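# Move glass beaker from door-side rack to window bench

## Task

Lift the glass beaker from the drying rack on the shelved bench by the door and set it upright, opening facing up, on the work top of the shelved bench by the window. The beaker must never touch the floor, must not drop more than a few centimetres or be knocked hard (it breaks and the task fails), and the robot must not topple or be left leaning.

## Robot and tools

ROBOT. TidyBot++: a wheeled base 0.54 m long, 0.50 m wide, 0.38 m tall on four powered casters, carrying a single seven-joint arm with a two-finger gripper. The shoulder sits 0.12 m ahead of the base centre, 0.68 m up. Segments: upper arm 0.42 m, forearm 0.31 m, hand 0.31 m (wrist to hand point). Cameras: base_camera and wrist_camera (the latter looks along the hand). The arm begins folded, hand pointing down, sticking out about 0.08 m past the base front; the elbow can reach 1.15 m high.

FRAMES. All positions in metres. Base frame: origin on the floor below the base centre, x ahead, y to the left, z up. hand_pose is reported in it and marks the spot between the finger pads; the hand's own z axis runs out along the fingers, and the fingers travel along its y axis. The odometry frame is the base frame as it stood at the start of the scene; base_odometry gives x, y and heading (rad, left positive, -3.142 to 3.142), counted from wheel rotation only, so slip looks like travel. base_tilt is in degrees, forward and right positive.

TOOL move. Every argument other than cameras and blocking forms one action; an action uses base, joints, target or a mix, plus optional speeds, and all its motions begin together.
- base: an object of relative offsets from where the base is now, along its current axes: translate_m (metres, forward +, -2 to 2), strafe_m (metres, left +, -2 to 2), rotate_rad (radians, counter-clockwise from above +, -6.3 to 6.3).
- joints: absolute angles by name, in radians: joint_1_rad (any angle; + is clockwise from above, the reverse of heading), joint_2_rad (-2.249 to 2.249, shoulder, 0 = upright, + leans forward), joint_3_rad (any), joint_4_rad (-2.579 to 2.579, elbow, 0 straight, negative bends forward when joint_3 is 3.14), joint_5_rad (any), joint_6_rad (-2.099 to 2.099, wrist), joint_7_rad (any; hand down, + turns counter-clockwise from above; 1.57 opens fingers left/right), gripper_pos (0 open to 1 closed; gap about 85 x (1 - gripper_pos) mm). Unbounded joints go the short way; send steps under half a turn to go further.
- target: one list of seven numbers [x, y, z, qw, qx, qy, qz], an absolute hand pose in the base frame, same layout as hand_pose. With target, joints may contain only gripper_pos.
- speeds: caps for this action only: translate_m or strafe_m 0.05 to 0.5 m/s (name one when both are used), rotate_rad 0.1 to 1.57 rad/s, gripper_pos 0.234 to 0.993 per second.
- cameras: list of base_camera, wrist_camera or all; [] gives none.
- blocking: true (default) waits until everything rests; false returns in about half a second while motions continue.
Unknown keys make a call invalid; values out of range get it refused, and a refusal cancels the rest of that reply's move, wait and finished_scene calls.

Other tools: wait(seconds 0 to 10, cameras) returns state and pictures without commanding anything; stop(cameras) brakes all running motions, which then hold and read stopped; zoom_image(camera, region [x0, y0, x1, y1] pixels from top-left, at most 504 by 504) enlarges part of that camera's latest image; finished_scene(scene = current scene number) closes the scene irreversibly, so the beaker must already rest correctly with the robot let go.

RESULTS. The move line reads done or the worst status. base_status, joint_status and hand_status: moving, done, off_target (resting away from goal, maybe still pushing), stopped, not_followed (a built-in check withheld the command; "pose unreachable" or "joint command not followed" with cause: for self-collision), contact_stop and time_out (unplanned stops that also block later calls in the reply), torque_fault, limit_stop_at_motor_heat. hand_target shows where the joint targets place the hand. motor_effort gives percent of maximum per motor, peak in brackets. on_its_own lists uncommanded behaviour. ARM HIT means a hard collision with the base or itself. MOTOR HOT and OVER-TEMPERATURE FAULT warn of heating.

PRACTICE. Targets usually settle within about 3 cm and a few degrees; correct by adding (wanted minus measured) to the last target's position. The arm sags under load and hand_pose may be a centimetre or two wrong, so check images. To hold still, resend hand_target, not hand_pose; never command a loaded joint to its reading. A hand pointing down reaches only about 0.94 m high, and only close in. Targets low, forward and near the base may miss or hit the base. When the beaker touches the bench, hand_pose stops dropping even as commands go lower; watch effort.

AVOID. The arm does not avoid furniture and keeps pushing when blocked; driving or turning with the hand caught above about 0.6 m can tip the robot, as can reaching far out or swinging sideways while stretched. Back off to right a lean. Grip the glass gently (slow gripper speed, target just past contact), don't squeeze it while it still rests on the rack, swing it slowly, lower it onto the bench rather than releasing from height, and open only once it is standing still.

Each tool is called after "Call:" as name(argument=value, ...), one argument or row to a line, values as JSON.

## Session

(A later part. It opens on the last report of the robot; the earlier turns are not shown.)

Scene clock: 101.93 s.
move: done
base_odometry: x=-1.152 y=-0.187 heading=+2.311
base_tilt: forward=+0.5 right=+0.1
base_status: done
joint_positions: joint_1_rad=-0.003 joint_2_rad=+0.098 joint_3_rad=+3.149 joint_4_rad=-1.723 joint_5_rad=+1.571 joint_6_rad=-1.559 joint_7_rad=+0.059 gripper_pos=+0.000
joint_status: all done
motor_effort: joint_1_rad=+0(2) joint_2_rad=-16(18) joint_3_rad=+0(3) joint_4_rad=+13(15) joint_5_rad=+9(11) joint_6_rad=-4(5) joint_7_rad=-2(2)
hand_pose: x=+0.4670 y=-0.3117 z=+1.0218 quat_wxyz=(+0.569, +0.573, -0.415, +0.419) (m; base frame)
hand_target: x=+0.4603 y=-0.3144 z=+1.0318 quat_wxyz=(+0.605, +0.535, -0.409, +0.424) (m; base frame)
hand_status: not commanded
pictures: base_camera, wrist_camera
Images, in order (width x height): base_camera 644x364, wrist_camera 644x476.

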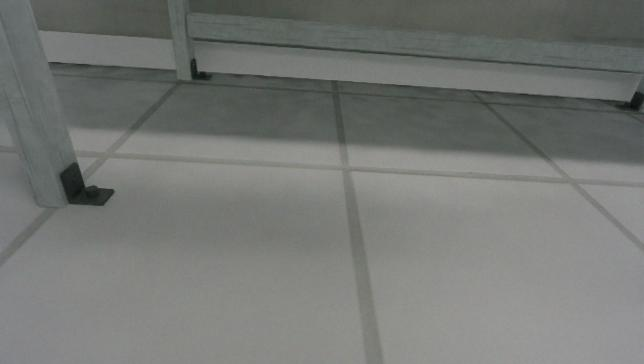

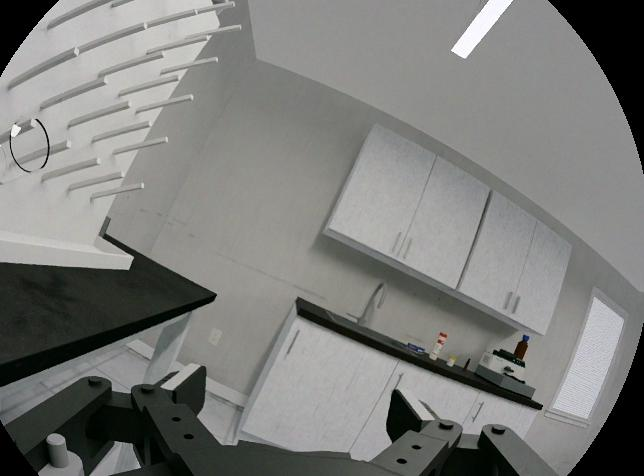

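Call:
move(
  base={"translate_m": 0.25, "strafe_m": 0.15},
  joints={"joint_7_rad": -0.3},
  speeds={"translate_m": 0.25},
)

Call:
zoom_image(
  camera="wrist_camera",
  region=[60, 200, 260, 380],
)

Scene clock: 106.10 s.
move: done
base_odometry: x=-1.432 y=-0.104 heading=+2.312
base_tilt: forward=+0.6 right=+0.1
base_status: done
joint_positions: joint_1_rad=-0.002 joint_2_rad=+0.105 joint_3_rad=+3.149 joint_4_rad=-1.724 joint_5_rad=+1.572 joint_6_rad=-1.559 joint_7_rad=-0.250 gripper_pos=+0.000
joint_status: all done
motor_effort: joint_1_rad=+0(2) joint_2_rad=-17(19) joint_3_rad=+0(2) joint_4_rad=+13(14) joint_5_rad=+9(9) joint_6_rad=-3(6) joint_7_rad=+0(3)
hand_pose: x=+0.4689 y=-0.3119 z=+1.0194 quat_wxyz=(+0.500, +0.504, -0.497, +0.499) (m; base frame)
hand_target: x=+0.4603 y=-0.3144 z=+1.0318 quat_wxyz=(+0.535, +0.468, -0.485, +0.510) (m; base frame)
hand_status: not commanded
pictures: base_camera, wrist_camera
Images, in order (width x height): base_camera 644x364, wrist_camera 644x476.

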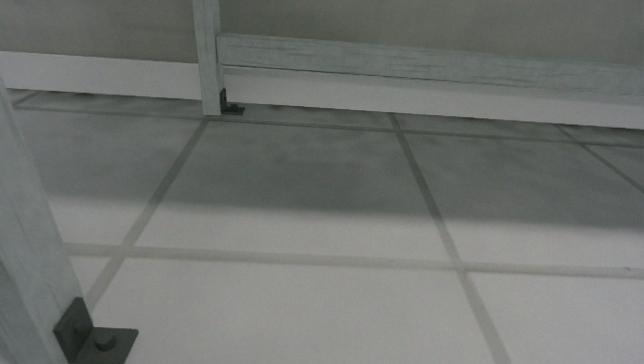

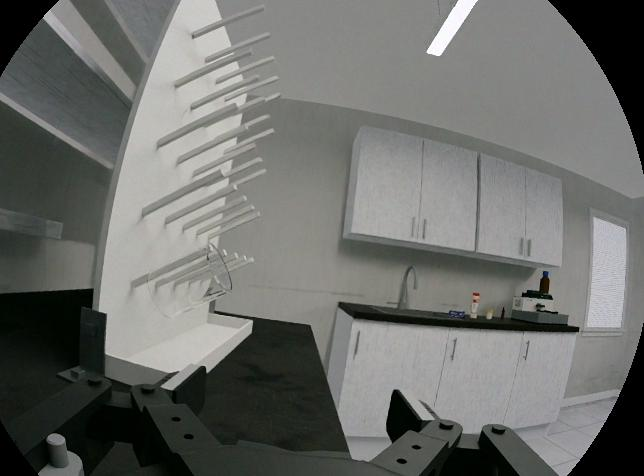

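Scaled by 2.520.

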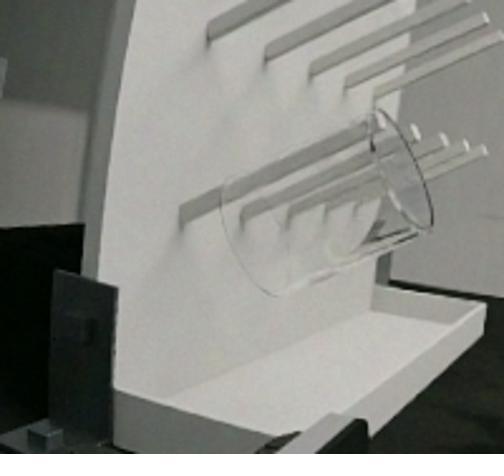

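Call:
move(
  joints={"joint_1_rad": 0.0, "joint_2_rad": 0.48, "joint_3_rad": 3.155, "joint_4_rad": -1.21, "joint_5_rad": 1.65, "joint_6_rad": -1.63, "joint_7_rad": 1.82},
  cameras=["wrist_camera"],
)

Call:
zoom_image(
  camera="wrist_camera",
  region=[200, 120, 500, 400],
)

Scene clock: 115.03 s.
move: done
base_odometry: x=-1.432 y=-0.104 heading=+2.312
base_tilt: forward=+0.6 right=+0.1
base_status: not commanded
joint_positions: joint_1_rad=-0.002 joint_2_rad=+0.438 joint_3_rad=+3.149 joint_4_rad=-1.230 joint_5_rad=+1.572 joint_6_rad=-1.560 joint_7_rad=+1.758 gripper_pos=+0.000
joint_status: all done
motor_effort: joint_1_rad=+0(1) joint_2_rad=-27(29) joint_3_rad=+1(3) joint_4_rad=+14(15) joint_5_rad=+9(10) joint_6_rad=-2(5) joint_7_rad=-1(2)
hand_pose: x=+0.6122 y=-0.3115 z=+1.0328 quat_wxyz=(+0.701, +0.699, +0.102, -0.098) (m; base frame)
hand_target: x=+0.6065 y=-0.3124 z=+1.0457 quat_wxyz=(+0.722, +0.666, +0.101, -0.156) (m; base frame)
hand_status: not commanded
pictures: wrist_camera
Images, in order (width x height): wrist_camera 644x476.

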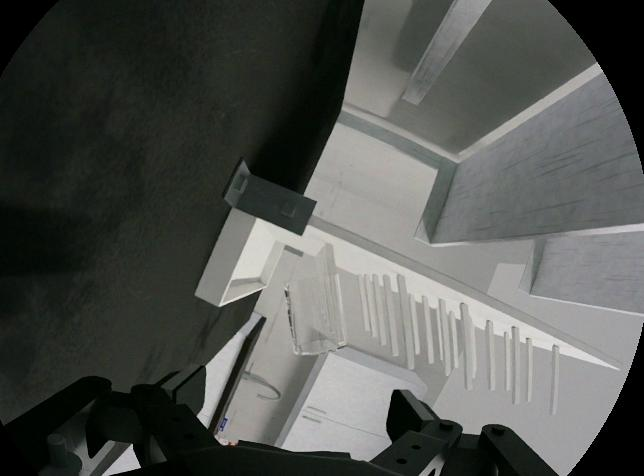

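Scaled by 1.680.

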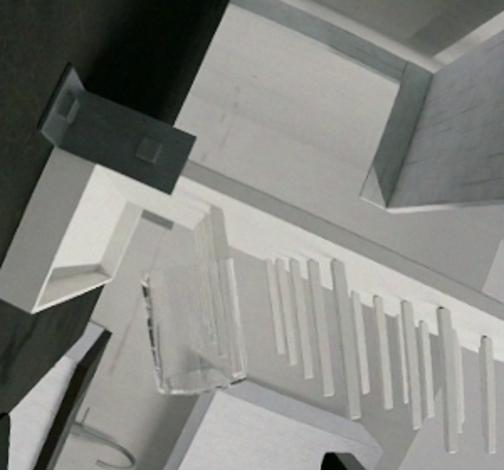

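Call:
move(
  base={"strafe_m": -0.12},
  joints={"joint_7_rad": 1.92},
  cameras=["wrist_camera"],
  speeds={"strafe_m": 0.15},
)

Call:
zoom_image(
  camera="wrist_camera",
  region=[180, 180, 430, 430],
)

Scene clock: 119.00 s.
move: done
base_odometry: x=-1.343 y=-0.023 heading=+2.312
base_tilt: forward=+0.6 right=+0.2
base_status: done
joint_positions: joint_1_rad=+0.002 joint_2_rad=+0.439 joint_3_rad=+3.149 joint_4_rad=-1.229 joint_5_rad=+1.572 joint_6_rad=-1.563 joint_7_rad=+1.877 gripper_pos=+0.000
joint_status: all done
motor_effort: joint_1_rad=+0(3) joint_2_rad=-28(29) joint_3_rad=+2(4) joint_4_rad=+14(14) joint_5_rad=+9(10) joint_6_rad=-2(3) joint_7_rad=-1(2)
hand_pose: x=+0.6105 y=-0.3136 z=+1.0326 quat_wxyz=(+0.694, +0.692, +0.141, -0.143) (m; base frame)
hand_target: x=+0.6065 y=-0.3124 z=+1.0457 quat_wxyz=(+0.713, +0.660, +0.135, -0.192) (m; base frame)
hand_status: not commanded
pictures: wrist_camera
Images, in order (width x height): wrist_camera 644x476.

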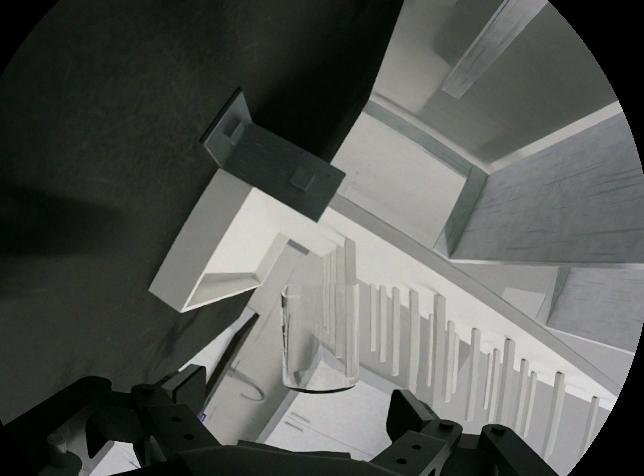

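Scaled by 2.016.

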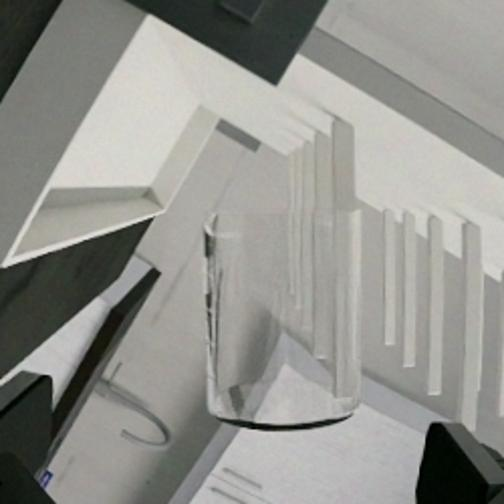

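Call:
move(
  base={"strafe_m": -0.05},
  cameras=["wrist_camera"],
  speeds={"strafe_m": 0.08},
)

Call:
zoom_image(
  camera="wrist_camera",
  region=[140, 220, 440, 470],
)

Scene clock: 123.33 s.
move: done
base_odometry: x=-1.307 y=+0.011 heading=+2.312
base_tilt: forward=+0.6 right=+0.2
base_status: done
joint_positions: joint_1_rad=+0.002 joint_2_rad=+0.439 joint_3_rad=+3.149 joint_4_rad=-1.229 joint_5_rad=+1.572 joint_6_rad=-1.563 joint_7_rad=+1.877 gripper_pos=+0.000
joint_status: not commanded
motor_effort: joint_1_rad=+0(3) joint_2_rad=-28(29) joint_3_rad=+2(3) joint_4_rad=+14(14) joint_5_rad=+9(9) joint_6_rad=-3(3) joint_7_rad=-1(2)
hand_pose: x=+0.6106 y=-0.3134 z=+1.0326 quat_wxyz=(+0.694, +0.692, +0.141, -0.143) (m; base frame)
hand_target: x=+0.6065 y=-0.3124 z=+1.0457 quat_wxyz=(+0.713, +0.660, +0.135, -0.192) (m; base frame)
hand_status: not commanded
pictures: wrist_camera
Images, in order (width x height): wrist_camera 644x476.

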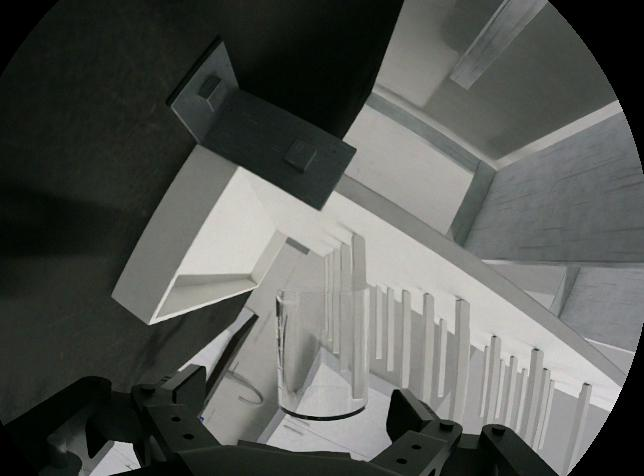

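Scaled by 1.680.

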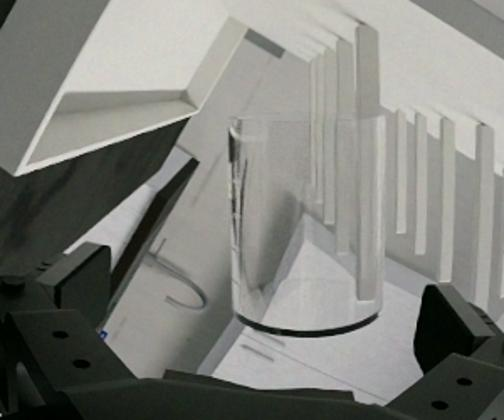

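Call:
move(
  base={"translate_m": 0.018},
  joints={"joint_2_rad": 0.455, "joint_4_rad": -1.225},
  cameras=["wrist_camera"],
  speeds={"translate_m": 0.08},
)

Call:
zoom_image(
  camera="wrist_camera",
  region=[140, 220, 440, 470],
)

Scene clock: 126.97 s.
move: done
base_odometry: x=-1.319 y=+0.025 heading=+2.312
base_tilt: forward=+0.6 right=+0.2
base_status: done
joint_positions: joint_1_rad=+0.002 joint_2_rad=+0.441 joint_3_rad=+3.149 joint_4_rad=-1.229 joint_5_rad=+1.572 joint_6_rad=-1.565 joint_7_rad=+1.877 gripper_pos=+0.000
joint_status: all done
motor_effort: joint_1_rad=+0(1) joint_2_rad=-27(31) joint_3_rad=+2(2) joint_4_rad=+14(15) joint_5_rad=+9(9) joint_6_rad=-2(3) joint_7_rad=+0(2)
hand_pose: x=+0.6104 y=-0.3134 z=+1.0322 quat_wxyz=(+0.694, +0.691, +0.141, -0.144) (m; base frame)
hand_target: x=+0.5971 y=-0.3124 z=+1.0533 quat_wxyz=(+0.714, +0.661, +0.131, -0.188) (m; base frame)
hand_status: not commanded
pictures: wrist_camera
Images, in order (width x height): wrist_camera 644x476.

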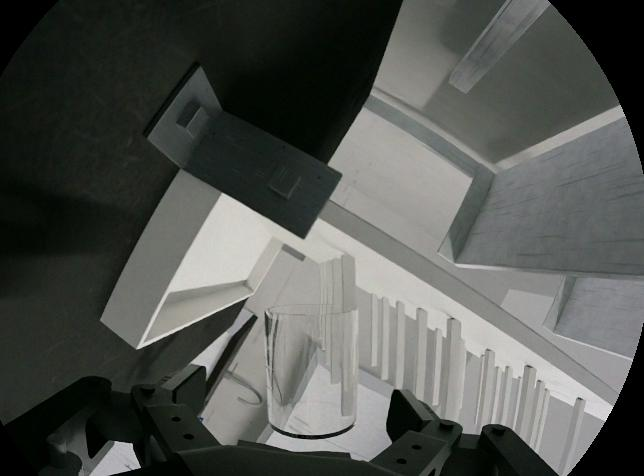

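Scaled by 1.680.

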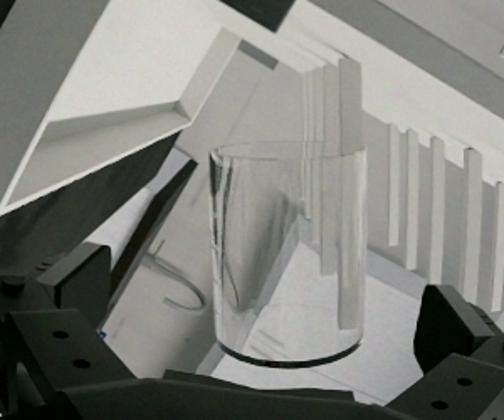

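Call:
move(
  base={"strafe_m": -0.035},
  cameras=["wrist_camera"],
  speeds={"strafe_m": 0.06},
)

Call:
zoom_image(
  camera="wrist_camera",
  region=[140, 220, 440, 470],
)

Scene clock: 129.40 s.
move: done
base_odometry: x=-1.293 y=+0.049 heading=+2.312
base_tilt: forward=+0.6 right=+0.2
base_status: done
joint_positions: joint_1_rad=+0.002 joint_2_rad=+0.441 joint_3_rad=+3.149 joint_4_rad=-1.229 joint_5_rad=+1.572 joint_6_rad=-1.566 joint_7_rad=+1.877 gripper_pos=+0.000
joint_status: not commanded
motor_effort: joint_1_rad=+0(4) joint_2_rad=-28(29) joint_3_rad=+1(4) joint_4_rad=+14(14) joint_5_rad=+9(9) joint_6_rad=-2(3) joint_7_rad=-1(2)
hand_pose: x=+0.6104 y=-0.3135 z=+1.0322 quat_wxyz=(+0.694, +0.691, +0.141, -0.144) (m; base frame)
hand_target: x=+0.5971 y=-0.3124 z=+1.0533 quat_wxyz=(+0.714, +0.661, +0.131, -0.188) (m; base frame)
hand_status: not commanded
pictures: wrist_camera
Images, in order (width x height): wrist_camera 644x476.

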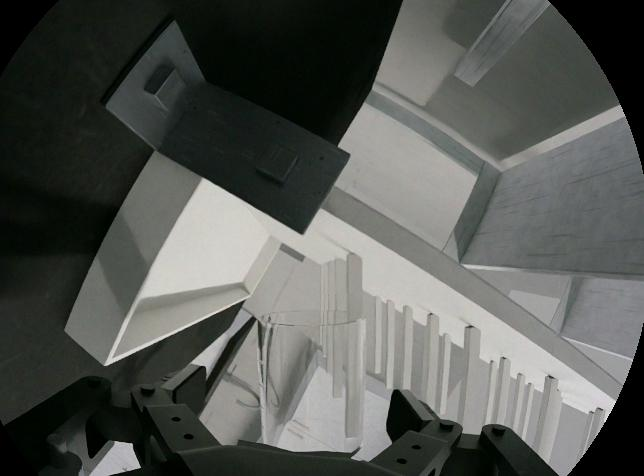

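Scaled by 1.680.

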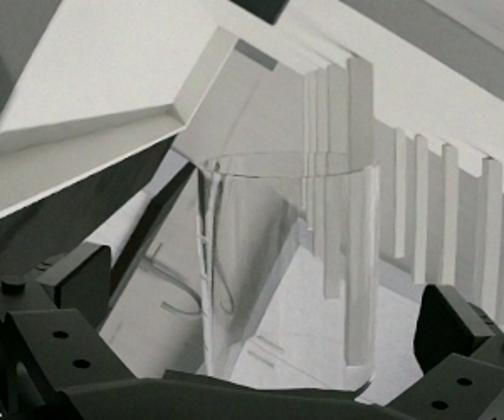

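Call:
move(
  base={"strafe_m": -0.017, "translate_m": 0.012},
  cameras=["wrist_camera"],
  speeds={"strafe_m": 0.06},
)

Call:
zoom_image(
  camera="wrist_camera",
  region=[140, 220, 440, 470],
)

Scene clock: 132.10 s.
move: done
base_odometry: x=-1.288 y=+0.069 heading=+2.312
base_tilt: forward=+0.6 right=+0.2
base_status: done
joint_positions: joint_1_rad=+0.001 joint_2_rad=+0.441 joint_3_rad=+3.149 joint_4_rad=-1.229 joint_5_rad=+1.572 joint_6_rad=-1.566 joint_7_rad=+1.877 gripper_pos=+0.000
joint_status: not commanded
motor_effort: joint_1_rad=+0(3) joint_2_rad=-27(29) joint_3_rad=+2(3) joint_4_rad=+14(15) joint_5_rad=+9(9) joint_6_rad=-2(3) joint_7_rad=+0(2)
hand_pose: x=+0.6106 y=-0.3129 z=+1.0322 quat_wxyz=(+0.694, +0.691, +0.141, -0.144) (m; base frame)
hand_target: x=+0.5971 y=-0.3124 z=+1.0533 quat_wxyz=(+0.714, +0.661, +0.131, -0.188) (m; base frame)
hand_status: not commanded
pictures: wrist_camera
Images, in order (width x height): wrist_camera 644x476.

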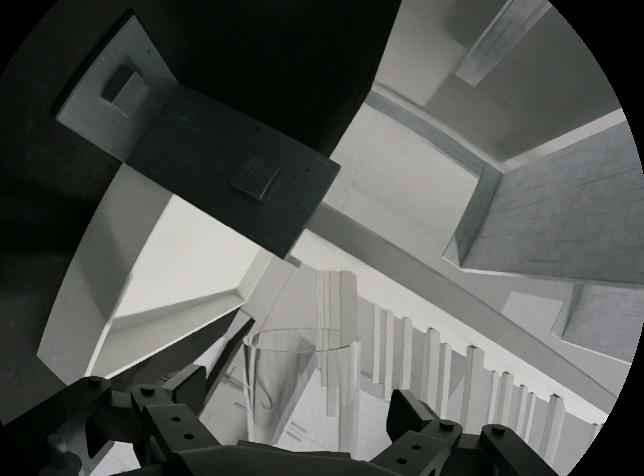

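Scaled by 1.680.

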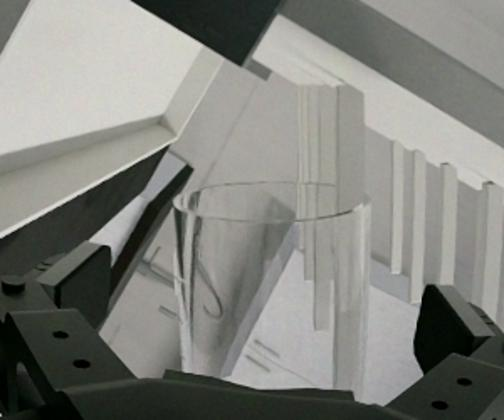

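Call:
move(
  joints={"gripper_pos": 0.38},
  cameras=["wrist_camera"],
  speeds={"gripper_pos": 0.234},
)

Call:
zoom_image(
  camera="wrist_camera",
  region=[140, 220, 440, 470],
)

Scene clock: 134.80 s.
move: done
base_odometry: x=-1.288 y=+0.069 heading=+2.312
base_tilt: forward=+0.6 right=+0.2
base_status: not commanded
joint_positions: joint_1_rad=+0.001 joint_2_rad=+0.441 joint_3_rad=+3.149 joint_4_rad=-1.229 joint_5_rad=+1.572 joint_6_rad=-1.566 joint_7_rad=+1.877 gripper_pos=+0.379
joint_status: all done
motor_effort: joint_1_rad=+0(1) joint_2_rad=-27(29) joint_3_rad=+1(2) joint_4_rad=+14(14) joint_5_rad=+9(10) joint_6_rad=-2(4) joint_7_rad=-1(2)
hand_pose: x=+0.6106 y=-0.3129 z=+1.0322 quat_wxyz=(+0.694, +0.691, +0.141, -0.144) (m; base frame)
hand_target: x=+0.5971 y=-0.3124 z=+1.0533 quat_wxyz=(+0.714, +0.661, +0.131, -0.188) (m; base frame)
hand_status: not commanded
pictures: wrist_camera
Images, in order (width x height): wrist_camera 644x476.

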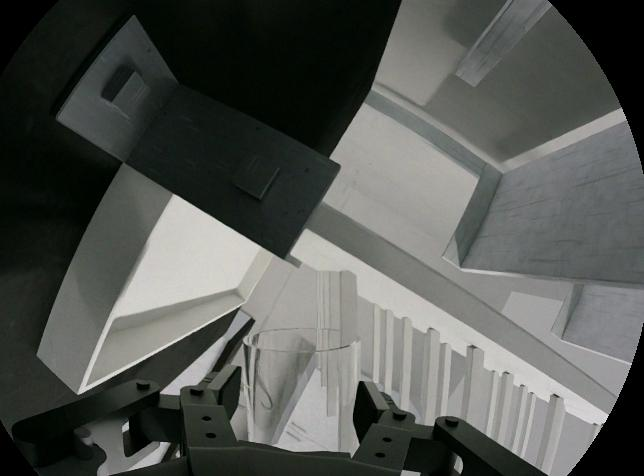

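Scaled by 1.680.

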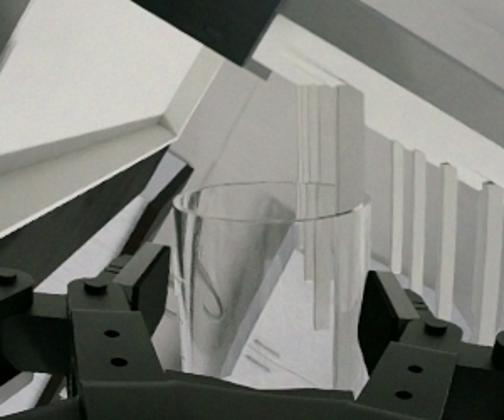

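Call:
move(
  joints={"gripper_pos": 0.43},
  cameras=["wrist_camera"],
  speeds={"gripper_pos": 0.234},
)

Call:
zoom_image(
  camera="wrist_camera",
  region=[140, 220, 440, 470],
)

Scene clock: 136.00 s.
move: done
base_odometry: x=-1.288 y=+0.069 heading=+2.312
base_tilt: forward=+0.6 right=+0.1
base_status: not commanded
joint_positions: joint_1_rad=+0.001 joint_2_rad=+0.441 joint_3_rad=+3.149 joint_4_rad=-1.229 joint_5_rad=+1.572 joint_6_rad=-1.566 joint_7_rad=+1.877 gripper_pos=+0.431
joint_status: all done
motor_effort: joint_1_rad=+0(1) joint_2_rad=-27(29) joint_3_rad=+2(3) joint_4_rad=+14(14) joint_5_rad=+9(9) joint_6_rad=-3(3) joint_7_rad=-2(2)
hand_pose: x=+0.6106 y=-0.3129 z=+1.0322 quat_wxyz=(+0.694, +0.691, +0.141, -0.144) (m; base frame)
hand_target: x=+0.5971 y=-0.3124 z=+1.0533 quat_wxyz=(+0.714, +0.661, +0.131, -0.188) (m; base frame)
hand_status: not commanded
pictures: wrist_camera
Images, in order (width x height): wrist_camera 644x476.

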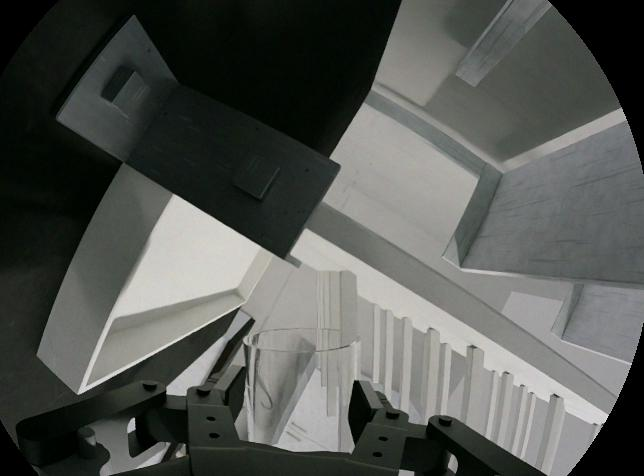

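Scaled by 1.680.

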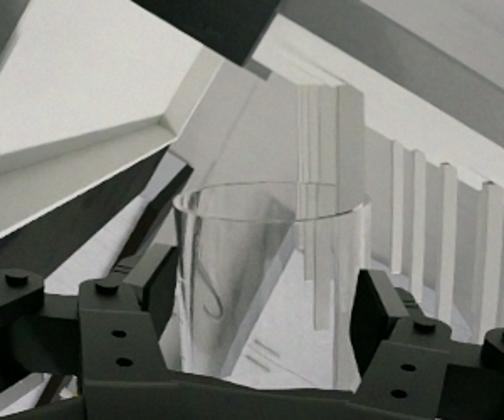

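Call:
move(
  joints={"gripper_pos": 0.455},
  cameras=["wrist_camera"],
  speeds={"gripper_pos": 0.234},
)

Call:
zoom_image(
  camera="wrist_camera",
  region=[200, 300, 400, 470],
)

Call:
move(
  joints={"gripper_pos": 0.48},
  cameras=["wrist_camera"],
  speeds={"gripper_pos": 0.234},
)

Call:
zoom_image(
  camera="wrist_camera",
  region=[200, 300, 400, 470],
)

Scene clock: 137.67 s.
move: done
base_odometry: x=-1.288 y=+0.069 heading=+2.312
base_tilt: forward=+0.5 right=+0.2
base_status: not commanded
joint_positions: joint_1_rad=+0.001 joint_2_rad=+0.441 joint_3_rad=+3.149 joint_4_rad=-1.229 joint_5_rad=+1.572 joint_6_rad=-1.566 joint_7_rad=+1.877 gripper_pos=+0.455
joint_status: all done
motor_effort: joint_1_rad=+0(1) joint_2_rad=-29(29) joint_3_rad=+2(2) joint_4_rad=+14(14) joint_5_rad=+9(9) joint_6_rad=-3(3) joint_7_rad=-1(2)
hand_pose: x=+0.6106 y=-0.3129 z=+1.0322 quat_wxyz=(+0.694, +0.691, +0.141, -0.144) (m; base frame)
hand_target: x=+0.5971 y=-0.3124 z=+1.0533 quat_wxyz=(+0.714, +0.661, +0.131, -0.188) (m; base frame)
hand_status: not commanded
pictures: wrist_camera
Images, in order (width x height): wrist_camera 644x476.

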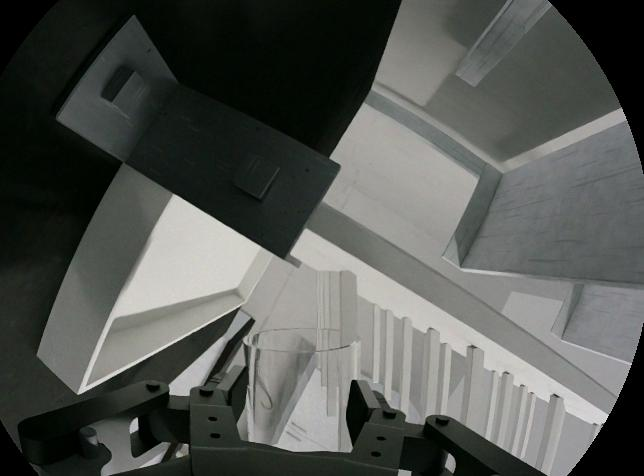

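Scaled by 2.520.

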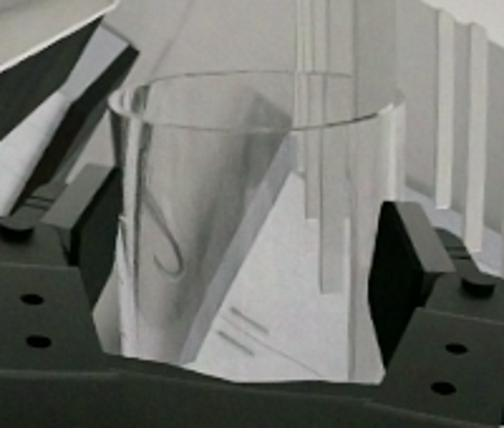

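Scene clock: 138.10 s.
move: done
base_odometry: x=-1.288 y=+0.069 heading=+2.312
base_tilt: forward=+0.6 right=+0.1
base_status: not commanded
joint_positions: joint_1_rad=+0.001 joint_2_rad=+0.441 joint_3_rad=+3.149 joint_4_rad=-1.229 joint_5_rad=+1.572 joint_6_rad=-1.566 joint_7_rad=+1.877 gripper_pos=+0.479
joint_status: all done
motor_effort: joint_1_rad=+1(1) joint_2_rad=-28(28) joint_3_rad=+1(2) joint_4_rad=+14(14) joint_5_rad=+9(10) joint_6_rad=-3(3) joint_7_rad=-2(2)
hand_pose: x=+0.6106 y=-0.3129 z=+1.0322 quat_wxyz=(+0.694, +0.691, +0.141, -0.144) (m; base frame)
hand_target: x=+0.5971 y=-0.3124 z=+1.0533 quat_wxyz=(+0.714, +0.661, +0.131, -0.188) (m; base frame)
hand_status: not commanded
pictures: wrist_camera
Images, in order (width x height): wrist_camera 644x476.

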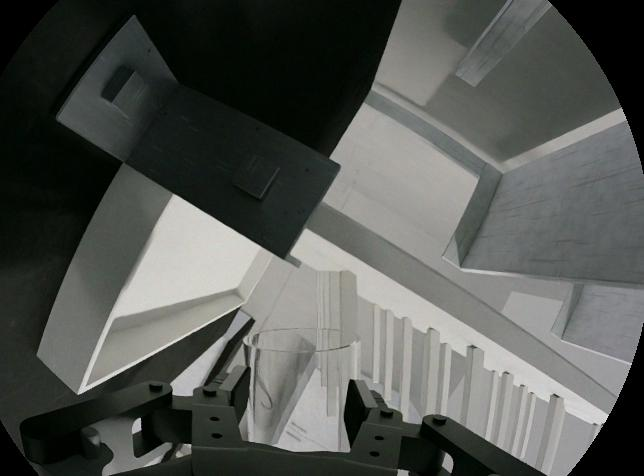

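Scaled by 2.520.

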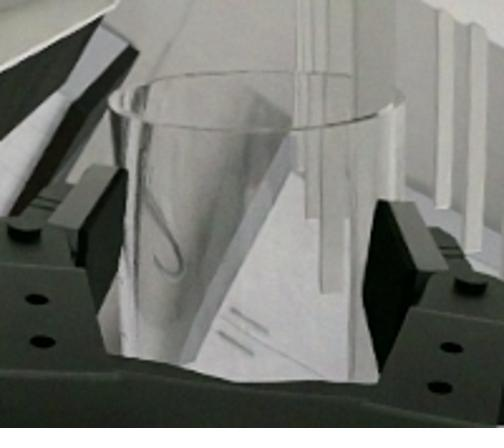

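Call:
move(
  joints={"gripper_pos": 0.51},
  cameras=["wrist_camera"],
  speeds={"gripper_pos": 0.234},
)

Call:
zoom_image(
  camera="wrist_camera",
  region=[200, 300, 400, 470],
)

Call:
move(
  joints={"gripper_pos": 0.54},
  cameras=["wrist_camera"],
  speeds={"gripper_pos": 0.234},
)

Call:
zoom_image(
  camera="wrist_camera",
  region=[200, 300, 400, 470],
)

Scene clock: 139.63 s.
move: done
base_odometry: x=-1.288 y=+0.069 heading=+2.312
base_tilt: forward=+0.6 right=+0.2
base_status: not commanded
joint_positions: joint_1_rad=+0.001 joint_2_rad=+0.441 joint_3_rad=+3.149 joint_4_rad=-1.229 joint_5_rad=+1.572 joint_6_rad=-1.566 joint_7_rad=+1.877 gripper_pos=+0.511
joint_status: all done
motor_effort: joint_1_rad=+0(1) joint_2_rad=-28(28) joint_3_rad=+2(2) joint_4_rad=+14(14) joint_5_rad=+9(10) joint_6_rad=-2(3) joint_7_rad=+0(2)
hand_pose: x=+0.6106 y=-0.3129 z=+1.0322 quat_wxyz=(+0.694, +0.691, +0.141, -0.144) (m; base frame)
hand_target: x=+0.5971 y=-0.3124 z=+1.0533 quat_wxyz=(+0.714, +0.661, +0.131, -0.188) (m; base frame)
hand_status: not commanded
pictures: wrist_camera
Images, in order (width x height): wrist_camera 644x476.

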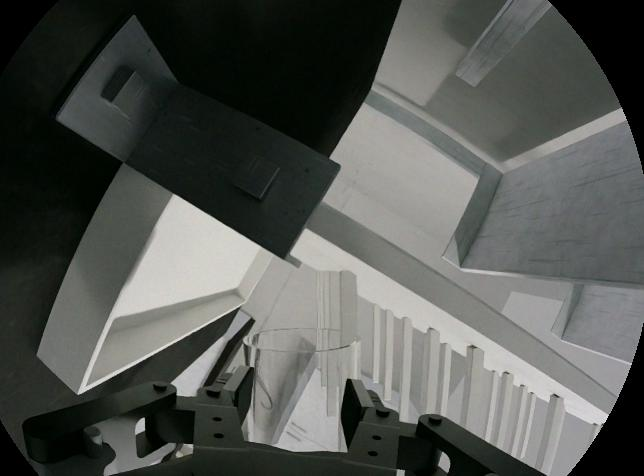

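Scaled by 2.520.

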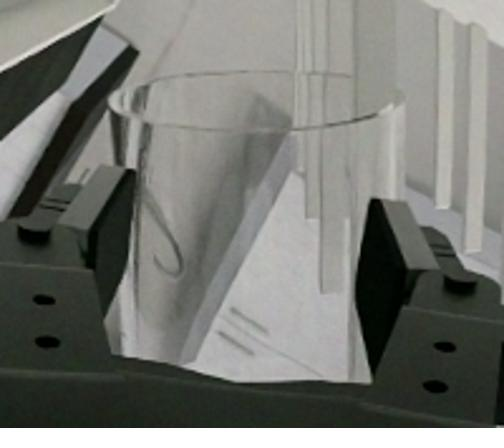

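Scene clock: 140.07 s.
move: done
base_odometry: x=-1.288 y=+0.069 heading=+2.312
base_tilt: forward=+0.6 right=+0.2
base_status: not commanded
joint_positions: joint_1_rad=+0.001 joint_2_rad=+0.441 joint_3_rad=+3.149 joint_4_rad=-1.229 joint_5_rad=+1.572 joint_6_rad=-1.566 joint_7_rad=+1.877 gripper_pos=+0.539
joint_status: all done
motor_effort: joint_1_rad=+1(1) joint_2_rad=-28(28) joint_3_rad=+1(2) joint_4_rad=+14(14) joint_5_rad=+9(9) joint_6_rad=-2(3) joint_7_rad=+0(2)
hand_pose: x=+0.6106 y=-0.3129 z=+1.0322 quat_wxyz=(+0.694, +0.691, +0.141, -0.144) (m; base frame)
hand_target: x=+0.5971 y=-0.3124 z=+1.0533 quat_wxyz=(+0.714, +0.661, +0.131, -0.188) (m; base frame)
hand_status: not commanded
pictures: wrist_camera
Images, in order (width x height): wrist_camera 644x476.

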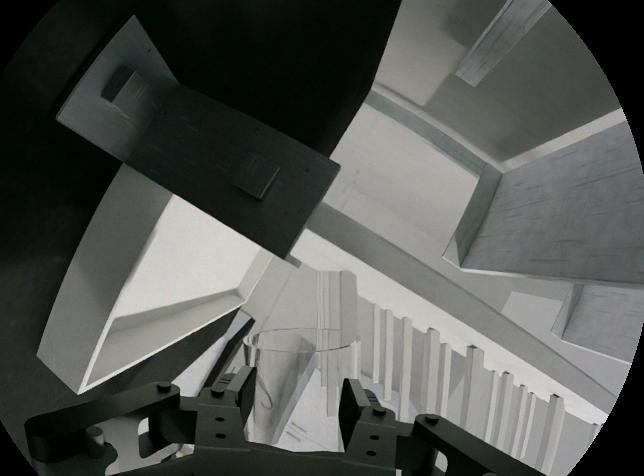

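Scaled by 2.520.

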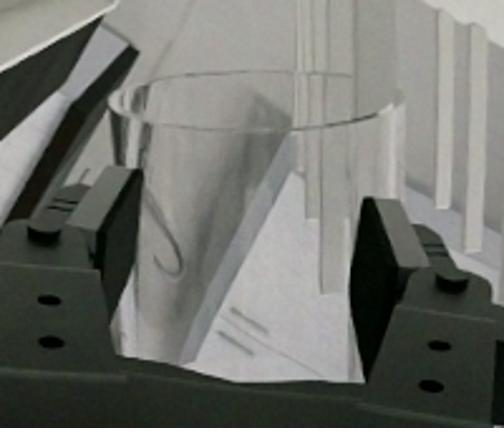

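Call:
move(
  joints={"gripper_pos": 0.57},
  cameras=["wrist_camera"],
  speeds={"gripper_pos": 0.234},
)

Call:
zoom_image(
  camera="wrist_camera",
  region=[200, 300, 400, 470],
)

Call:
move(
  joints={"gripper_pos": 0.6},
  cameras=["wrist_camera"],
  speeds={"gripper_pos": 0.234},
)

Call:
zoom_image(
  camera="wrist_camera",
  region=[200, 300, 400, 470],
)

Scene clock: 143.20 s.
move: done
base_odometry: x=-1.288 y=+0.069 heading=+2.312
base_tilt: forward=+0.5 right=+0.2
base_status: not commanded
joint_positions: joint_1_rad=+0.001 joint_2_rad=+0.441 joint_3_rad=+3.149 joint_4_rad=-1.229 joint_5_rad=+1.572 joint_6_rad=-1.566 joint_7_rad=+1.877 gripper_pos=+0.571
joint_status: all done
motor_effort: joint_1_rad=+0(1) joint_2_rad=-27(28) joint_3_rad=+1(2) joint_4_rad=+14(14) joint_5_rad=+9(9) joint_6_rad=-3(3) joint_7_rad=-1(2)
hand_pose: x=+0.6106 y=-0.3129 z=+1.0322 quat_wxyz=(+0.694, +0.691, +0.141, -0.144) (m; base frame)
hand_target: x=+0.5971 y=-0.3124 z=+1.0533 quat_wxyz=(+0.714, +0.661, +0.131, -0.188) (m; base frame)
hand_status: not commanded
pictures: wrist_camera
Images, in order (width x height): wrist_camera 644x476.

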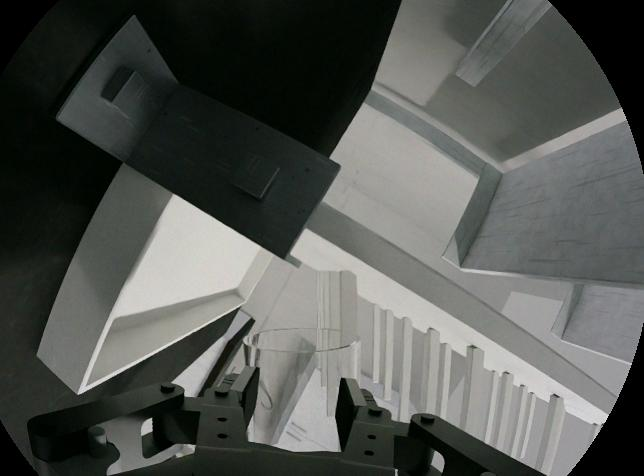

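Scaled by 2.520.

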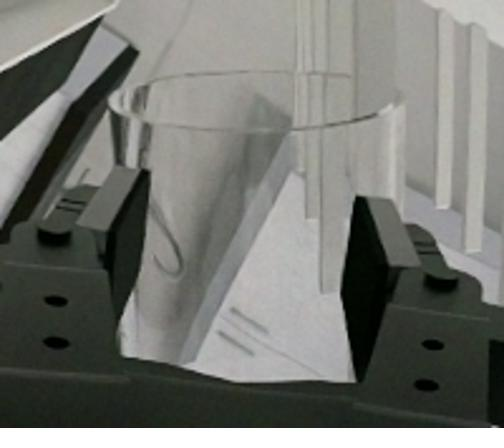

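Scene clock: 143.63 s.
move: done
base_odometry: x=-1.288 y=+0.069 heading=+2.312
base_tilt: forward=+0.6 right=+0.2
base_status: not commanded
joint_positions: joint_1_rad=+0.001 joint_2_rad=+0.441 joint_3_rad=+3.149 joint_4_rad=-1.229 joint_5_rad=+1.572 joint_6_rad=-1.566 joint_7_rad=+1.877 gripper_pos=+0.599
joint_status: all done
motor_effort: joint_1_rad=+0(1) joint_2_rad=-28(28) joint_3_rad=+2(3) joint_4_rad=+14(14) joint_5_rad=+8(9) joint_6_rad=-2(3) joint_7_rad=-2(2)
hand_pose: x=+0.6106 y=-0.3129 z=+1.0322 quat_wxyz=(+0.694, +0.691, +0.141, -0.144) (m; base frame)
hand_target: x=+0.5971 y=-0.3124 z=+1.0533 quat_wxyz=(+0.714, +0.661, +0.131, -0.188) (m; base frame)
hand_status: not commanded
pictures: wrist_camera
Images, in order (width x height): wrist_camera 644x476.

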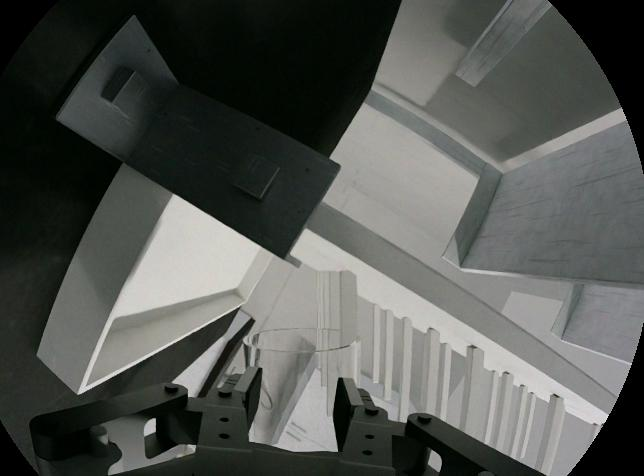

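Scaled by 2.520.

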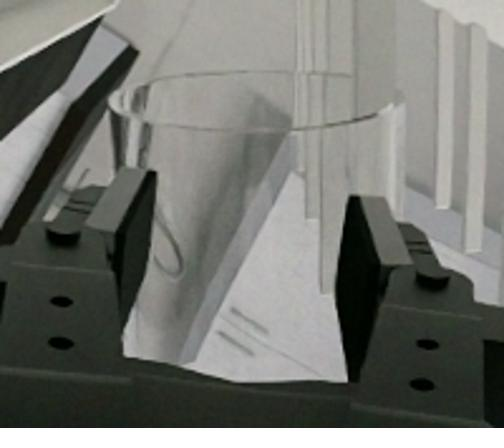

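Call:
move(
  joints={"gripper_pos": 0.0, "joint_2_rad": 0.425},
  base={"translate_m": -0.022},
  cameras=["wrist_camera"],
)

Call:
zoom_image(
  camera="wrist_camera",
  region=[140, 220, 440, 470],
)

Scene clock: 146.83 s.
move: done
base_odometry: x=-1.273 y=+0.053 heading=+2.312
base_tilt: forward=+0.6 right=+0.2
base_status: done
joint_positions: joint_1_rad=+0.000 joint_2_rad=+0.428 joint_3_rad=+3.149 joint_4_rad=-1.229 joint_5_rad=+1.573 joint_6_rad=-1.570 joint_7_rad=+1.877 gripper_pos=+0.000
joint_status: all done
motor_effort: joint_1_rad=+0(3) joint_2_rad=-28(33) joint_3_rad=+1(3) joint_4_rad=+14(15) joint_5_rad=+9(10) joint_6_rad=-3(4) joint_7_rad=-2(2)
hand_pose: x=+0.6051 y=-0.3127 z=+1.0387 quat_wxyz=(+0.695, +0.692, +0.136, -0.141) (m; base frame)
hand_target: x=+0.5858 y=-0.3124 z=+1.0675 quat_wxyz=(+0.716, +0.664, +0.120, -0.179) (m; base frame)
hand_status: not commanded
pictures: wrist_camera
Images, in order (width x height): wrist_camera 644x476.

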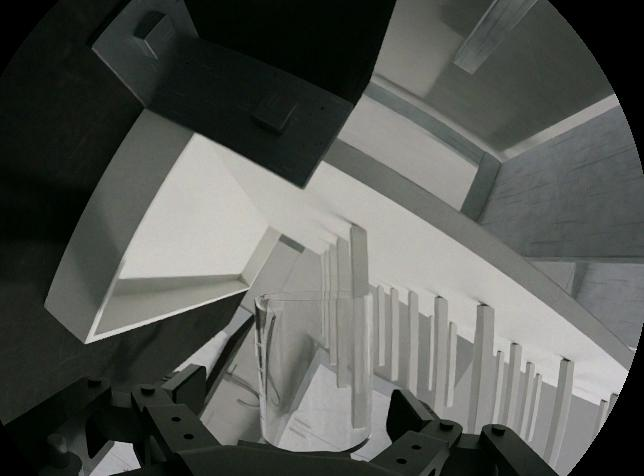

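Scaled by 1.680.

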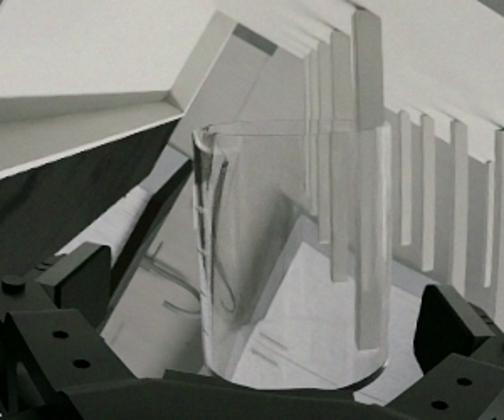

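Call:
move(
  joints={"joint_2_rad": 0.41},
  cameras=[],
)

Call:
move(
  base={"strafe_m": -0.02},
  speeds={"strafe_m": 0.06},
  cameras=["wrist_camera"],
)

Call:
zoom_image(
  camera="wrist_camera",
  region=[140, 220, 440, 470],
)

Scene clock: 149.97 s.
move: done
base_odometry: x=-1.273 y=+0.053 heading=+2.312
base_tilt: forward=+0.6 right=+0.2
base_status: not commanded
joint_positions: joint_1_rad=+0.000 joint_2_rad=+0.427 joint_3_rad=+3.149 joint_4_rad=-1.229 joint_5_rad=+1.573 joint_6_rad=-1.570 joint_7_rad=+1.877 gripper_pos=+0.000
joint_status: all done
motor_effort: joint_1_rad=+0(1) joint_2_rad=-27(28) joint_3_rad=+1(2) joint_4_rad=+14(14) joint_5_rad=+8(9) joint_6_rad=-2(3) joint_7_rad=-1(2)
hand_pose: x=+0.6048 y=-0.3127 z=+1.0392 quat_wxyz=(+0.695, +0.692, +0.135, -0.140) (m; base frame)
hand_target: x=+0.5799 y=-0.3124 z=+1.0745 quat_wxyz=(+0.717, +0.665, +0.115, -0.174) (m; base frame)
hand_status: not commanded
pictures: none
No camera images: "cameras" was empty.

Scene clock: 150.77 s.
move: done
base_odometry: x=-1.258 y=+0.067 heading=+2.311
base_tilt: forward=+0.6 right=+0.2
base_status: done
joint_positions: joint_1_rad=+0.001 joint_2_rad=+0.427 joint_3_rad=+3.149 joint_4_rad=-1.229 joint_5_rad=+1.573 joint_6_rad=-1.570 joint_7_rad=+1.877 gripper_pos=+0.000
joint_status: not commanded
motor_effort: joint_1_rad=+1(4) joint_2_rad=-27(29) joint_3_rad=+2(3) joint_4_rad=+14(15) joint_5_rad=+9(10) joint_6_rad=-2(3) joint_7_rad=-1(2)
hand_pose: x=+0.6044 y=-0.3130 z=+1.0394 quat_wxyz=(+0.695, +0.692, +0.135, -0.140) (m; base frame)
hand_target: x=+0.5799 y=-0.3124 z=+1.0745 quat_wxyz=(+0.717, +0.665, +0.115, -0.174) (m; base frame)
hand_status: not commanded
pictures: wrist_camera
Images, in order (width x height): wrist_camera 644x476.

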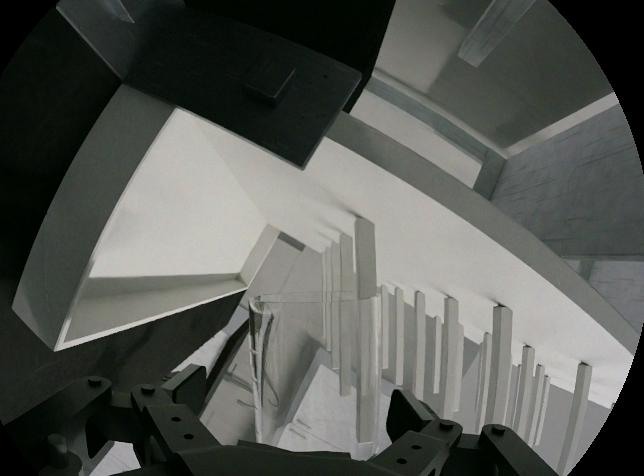

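Scaled by 1.680.

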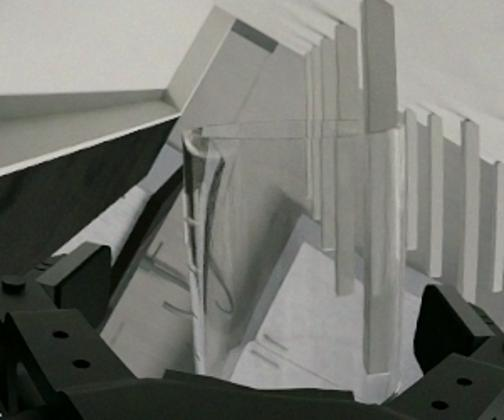

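Call:
move(
  joints={"joint_2_rad": 0.392},
  cameras=["wrist_camera"],
)

Call:
zoom_image(
  camera="wrist_camera",
  region=[140, 220, 440, 470],
)

Scene clock: 152.40 s.
move: done
base_odometry: x=-1.258 y=+0.067 heading=+2.311
base_tilt: forward=+0.6 right=+0.2
base_status: not commanded
joint_positions: joint_1_rad=+0.001 joint_2_rad=+0.419 joint_3_rad=+3.149 joint_4_rad=-1.229 joint_5_rad=+1.573 joint_6_rad=-1.570 joint_7_rad=+1.877 gripper_pos=+0.000
joint_status: all done
motor_effort: joint_1_rad=+1(1) joint_2_rad=-27(29) joint_3_rad=+2(2) joint_4_rad=+14(14) joint_5_rad=+9(9) joint_6_rad=-3(3) joint_7_rad=-1(2)
hand_pose: x=+0.6016 y=-0.3130 z=+1.0432 quat_wxyz=(+0.696, +0.693, +0.132, -0.138) (m; base frame)
hand_target: x=+0.5728 y=-0.3124 z=+1.0827 quat_wxyz=(+0.718, +0.667, +0.108, -0.168) (m; base frame)
hand_status: not commanded
pictures: wrist_camera
Images, in order (width x height): wrist_camera 644x476.

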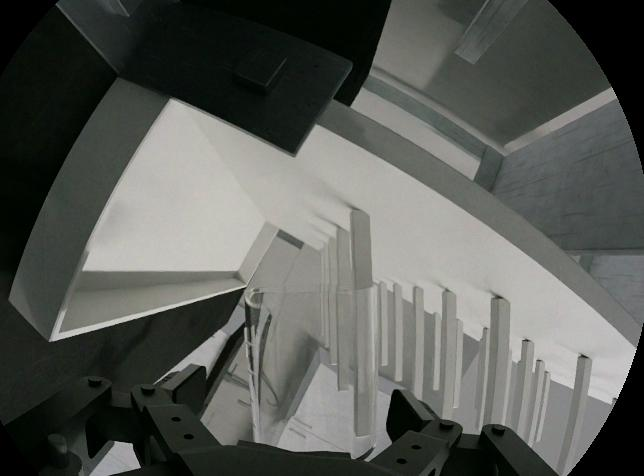

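Scaled by 1.680.

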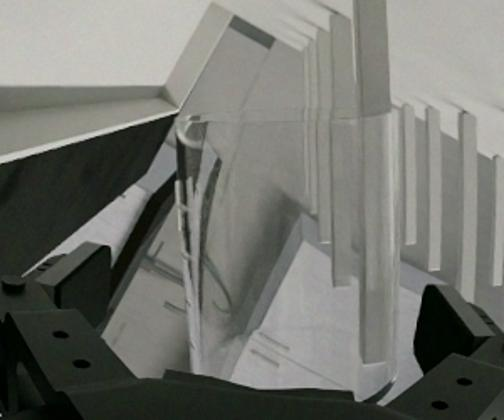

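Call:
move(
  joints={"joint_2_rad": 0.378},
  base={"translate_m": 0.006},
  cameras=[],
)

Call:
move(
  base={"strafe_m": -0.018},
  speeds={"strafe_m": 0.06},
  cameras=["wrist_camera"],
)

Call:
zoom_image(
  camera="wrist_camera",
  region=[140, 220, 440, 470],
)

Scene clock: 154.00 s.
move: done
base_odometry: x=-1.262 y=+0.071 heading=+2.311
base_tilt: forward=+0.6 right=+0.2
base_status: done
joint_positions: joint_1_rad=+0.001 joint_2_rad=+0.409 joint_3_rad=+3.149 joint_4_rad=-1.229 joint_5_rad=+1.574 joint_6_rad=-1.570 joint_7_rad=+1.877 gripper_pos=+0.000
joint_status: all done
motor_effort: joint_1_rad=+1(1) joint_2_rad=-27(29) joint_3_rad=+2(3) joint_4_rad=+14(15) joint_5_rad=+9(9) joint_6_rad=-2(3) joint_7_rad=-1(2)
hand_pose: x=+0.5979 y=-0.3130 z=+1.0481 quat_wxyz=(+0.696, +0.693, +0.129, -0.134) (m; base frame)
hand_target: x=+0.5671 y=-0.3124 z=+1.0890 quat_wxyz=(+0.719, +0.668, +0.103, -0.163) (m; base frame)
hand_status: not commanded
pictures: none
No camera images: "cameras" was empty.

Scene clock: 154.77 s.
move: done
base_odometry: x=-1.249 y=+0.083 heading=+2.311
base_tilt: forward=+0.6 right=+0.2
base_status: done
joint_positions: joint_1_rad=+0.001 joint_2_rad=+0.409 joint_3_rad=+3.149 joint_4_rad=-1.229 joint_5_rad=+1.574 joint_6_rad=-1.570 joint_7_rad=+1.877 gripper_pos=+0.000
joint_status: not commanded
motor_effort: joint_1_rad=+0(3) joint_2_rad=-27(28) joint_3_rad=+1(3) joint_4_rad=+14(14) joint_5_rad=+9(9) joint_6_rad=-3(4) joint_7_rad=-1(2)
hand_pose: x=+0.5974 y=-0.3132 z=+1.0484 quat_wxyz=(+0.696, +0.693, +0.128, -0.134) (m; base frame)
hand_target: x=+0.5671 y=-0.3124 z=+1.0890 quat_wxyz=(+0.719, +0.668, +0.103, -0.163) (m; base frame)
hand_status: not commanded
pictures: wrist_camera
Images, in order (width x height): wrist_camera 644x476.

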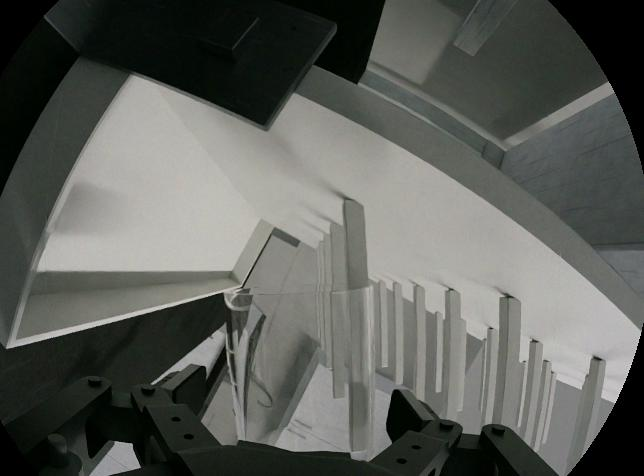

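Scaled by 1.680.

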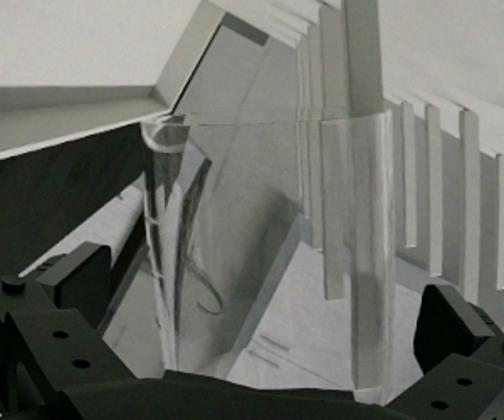

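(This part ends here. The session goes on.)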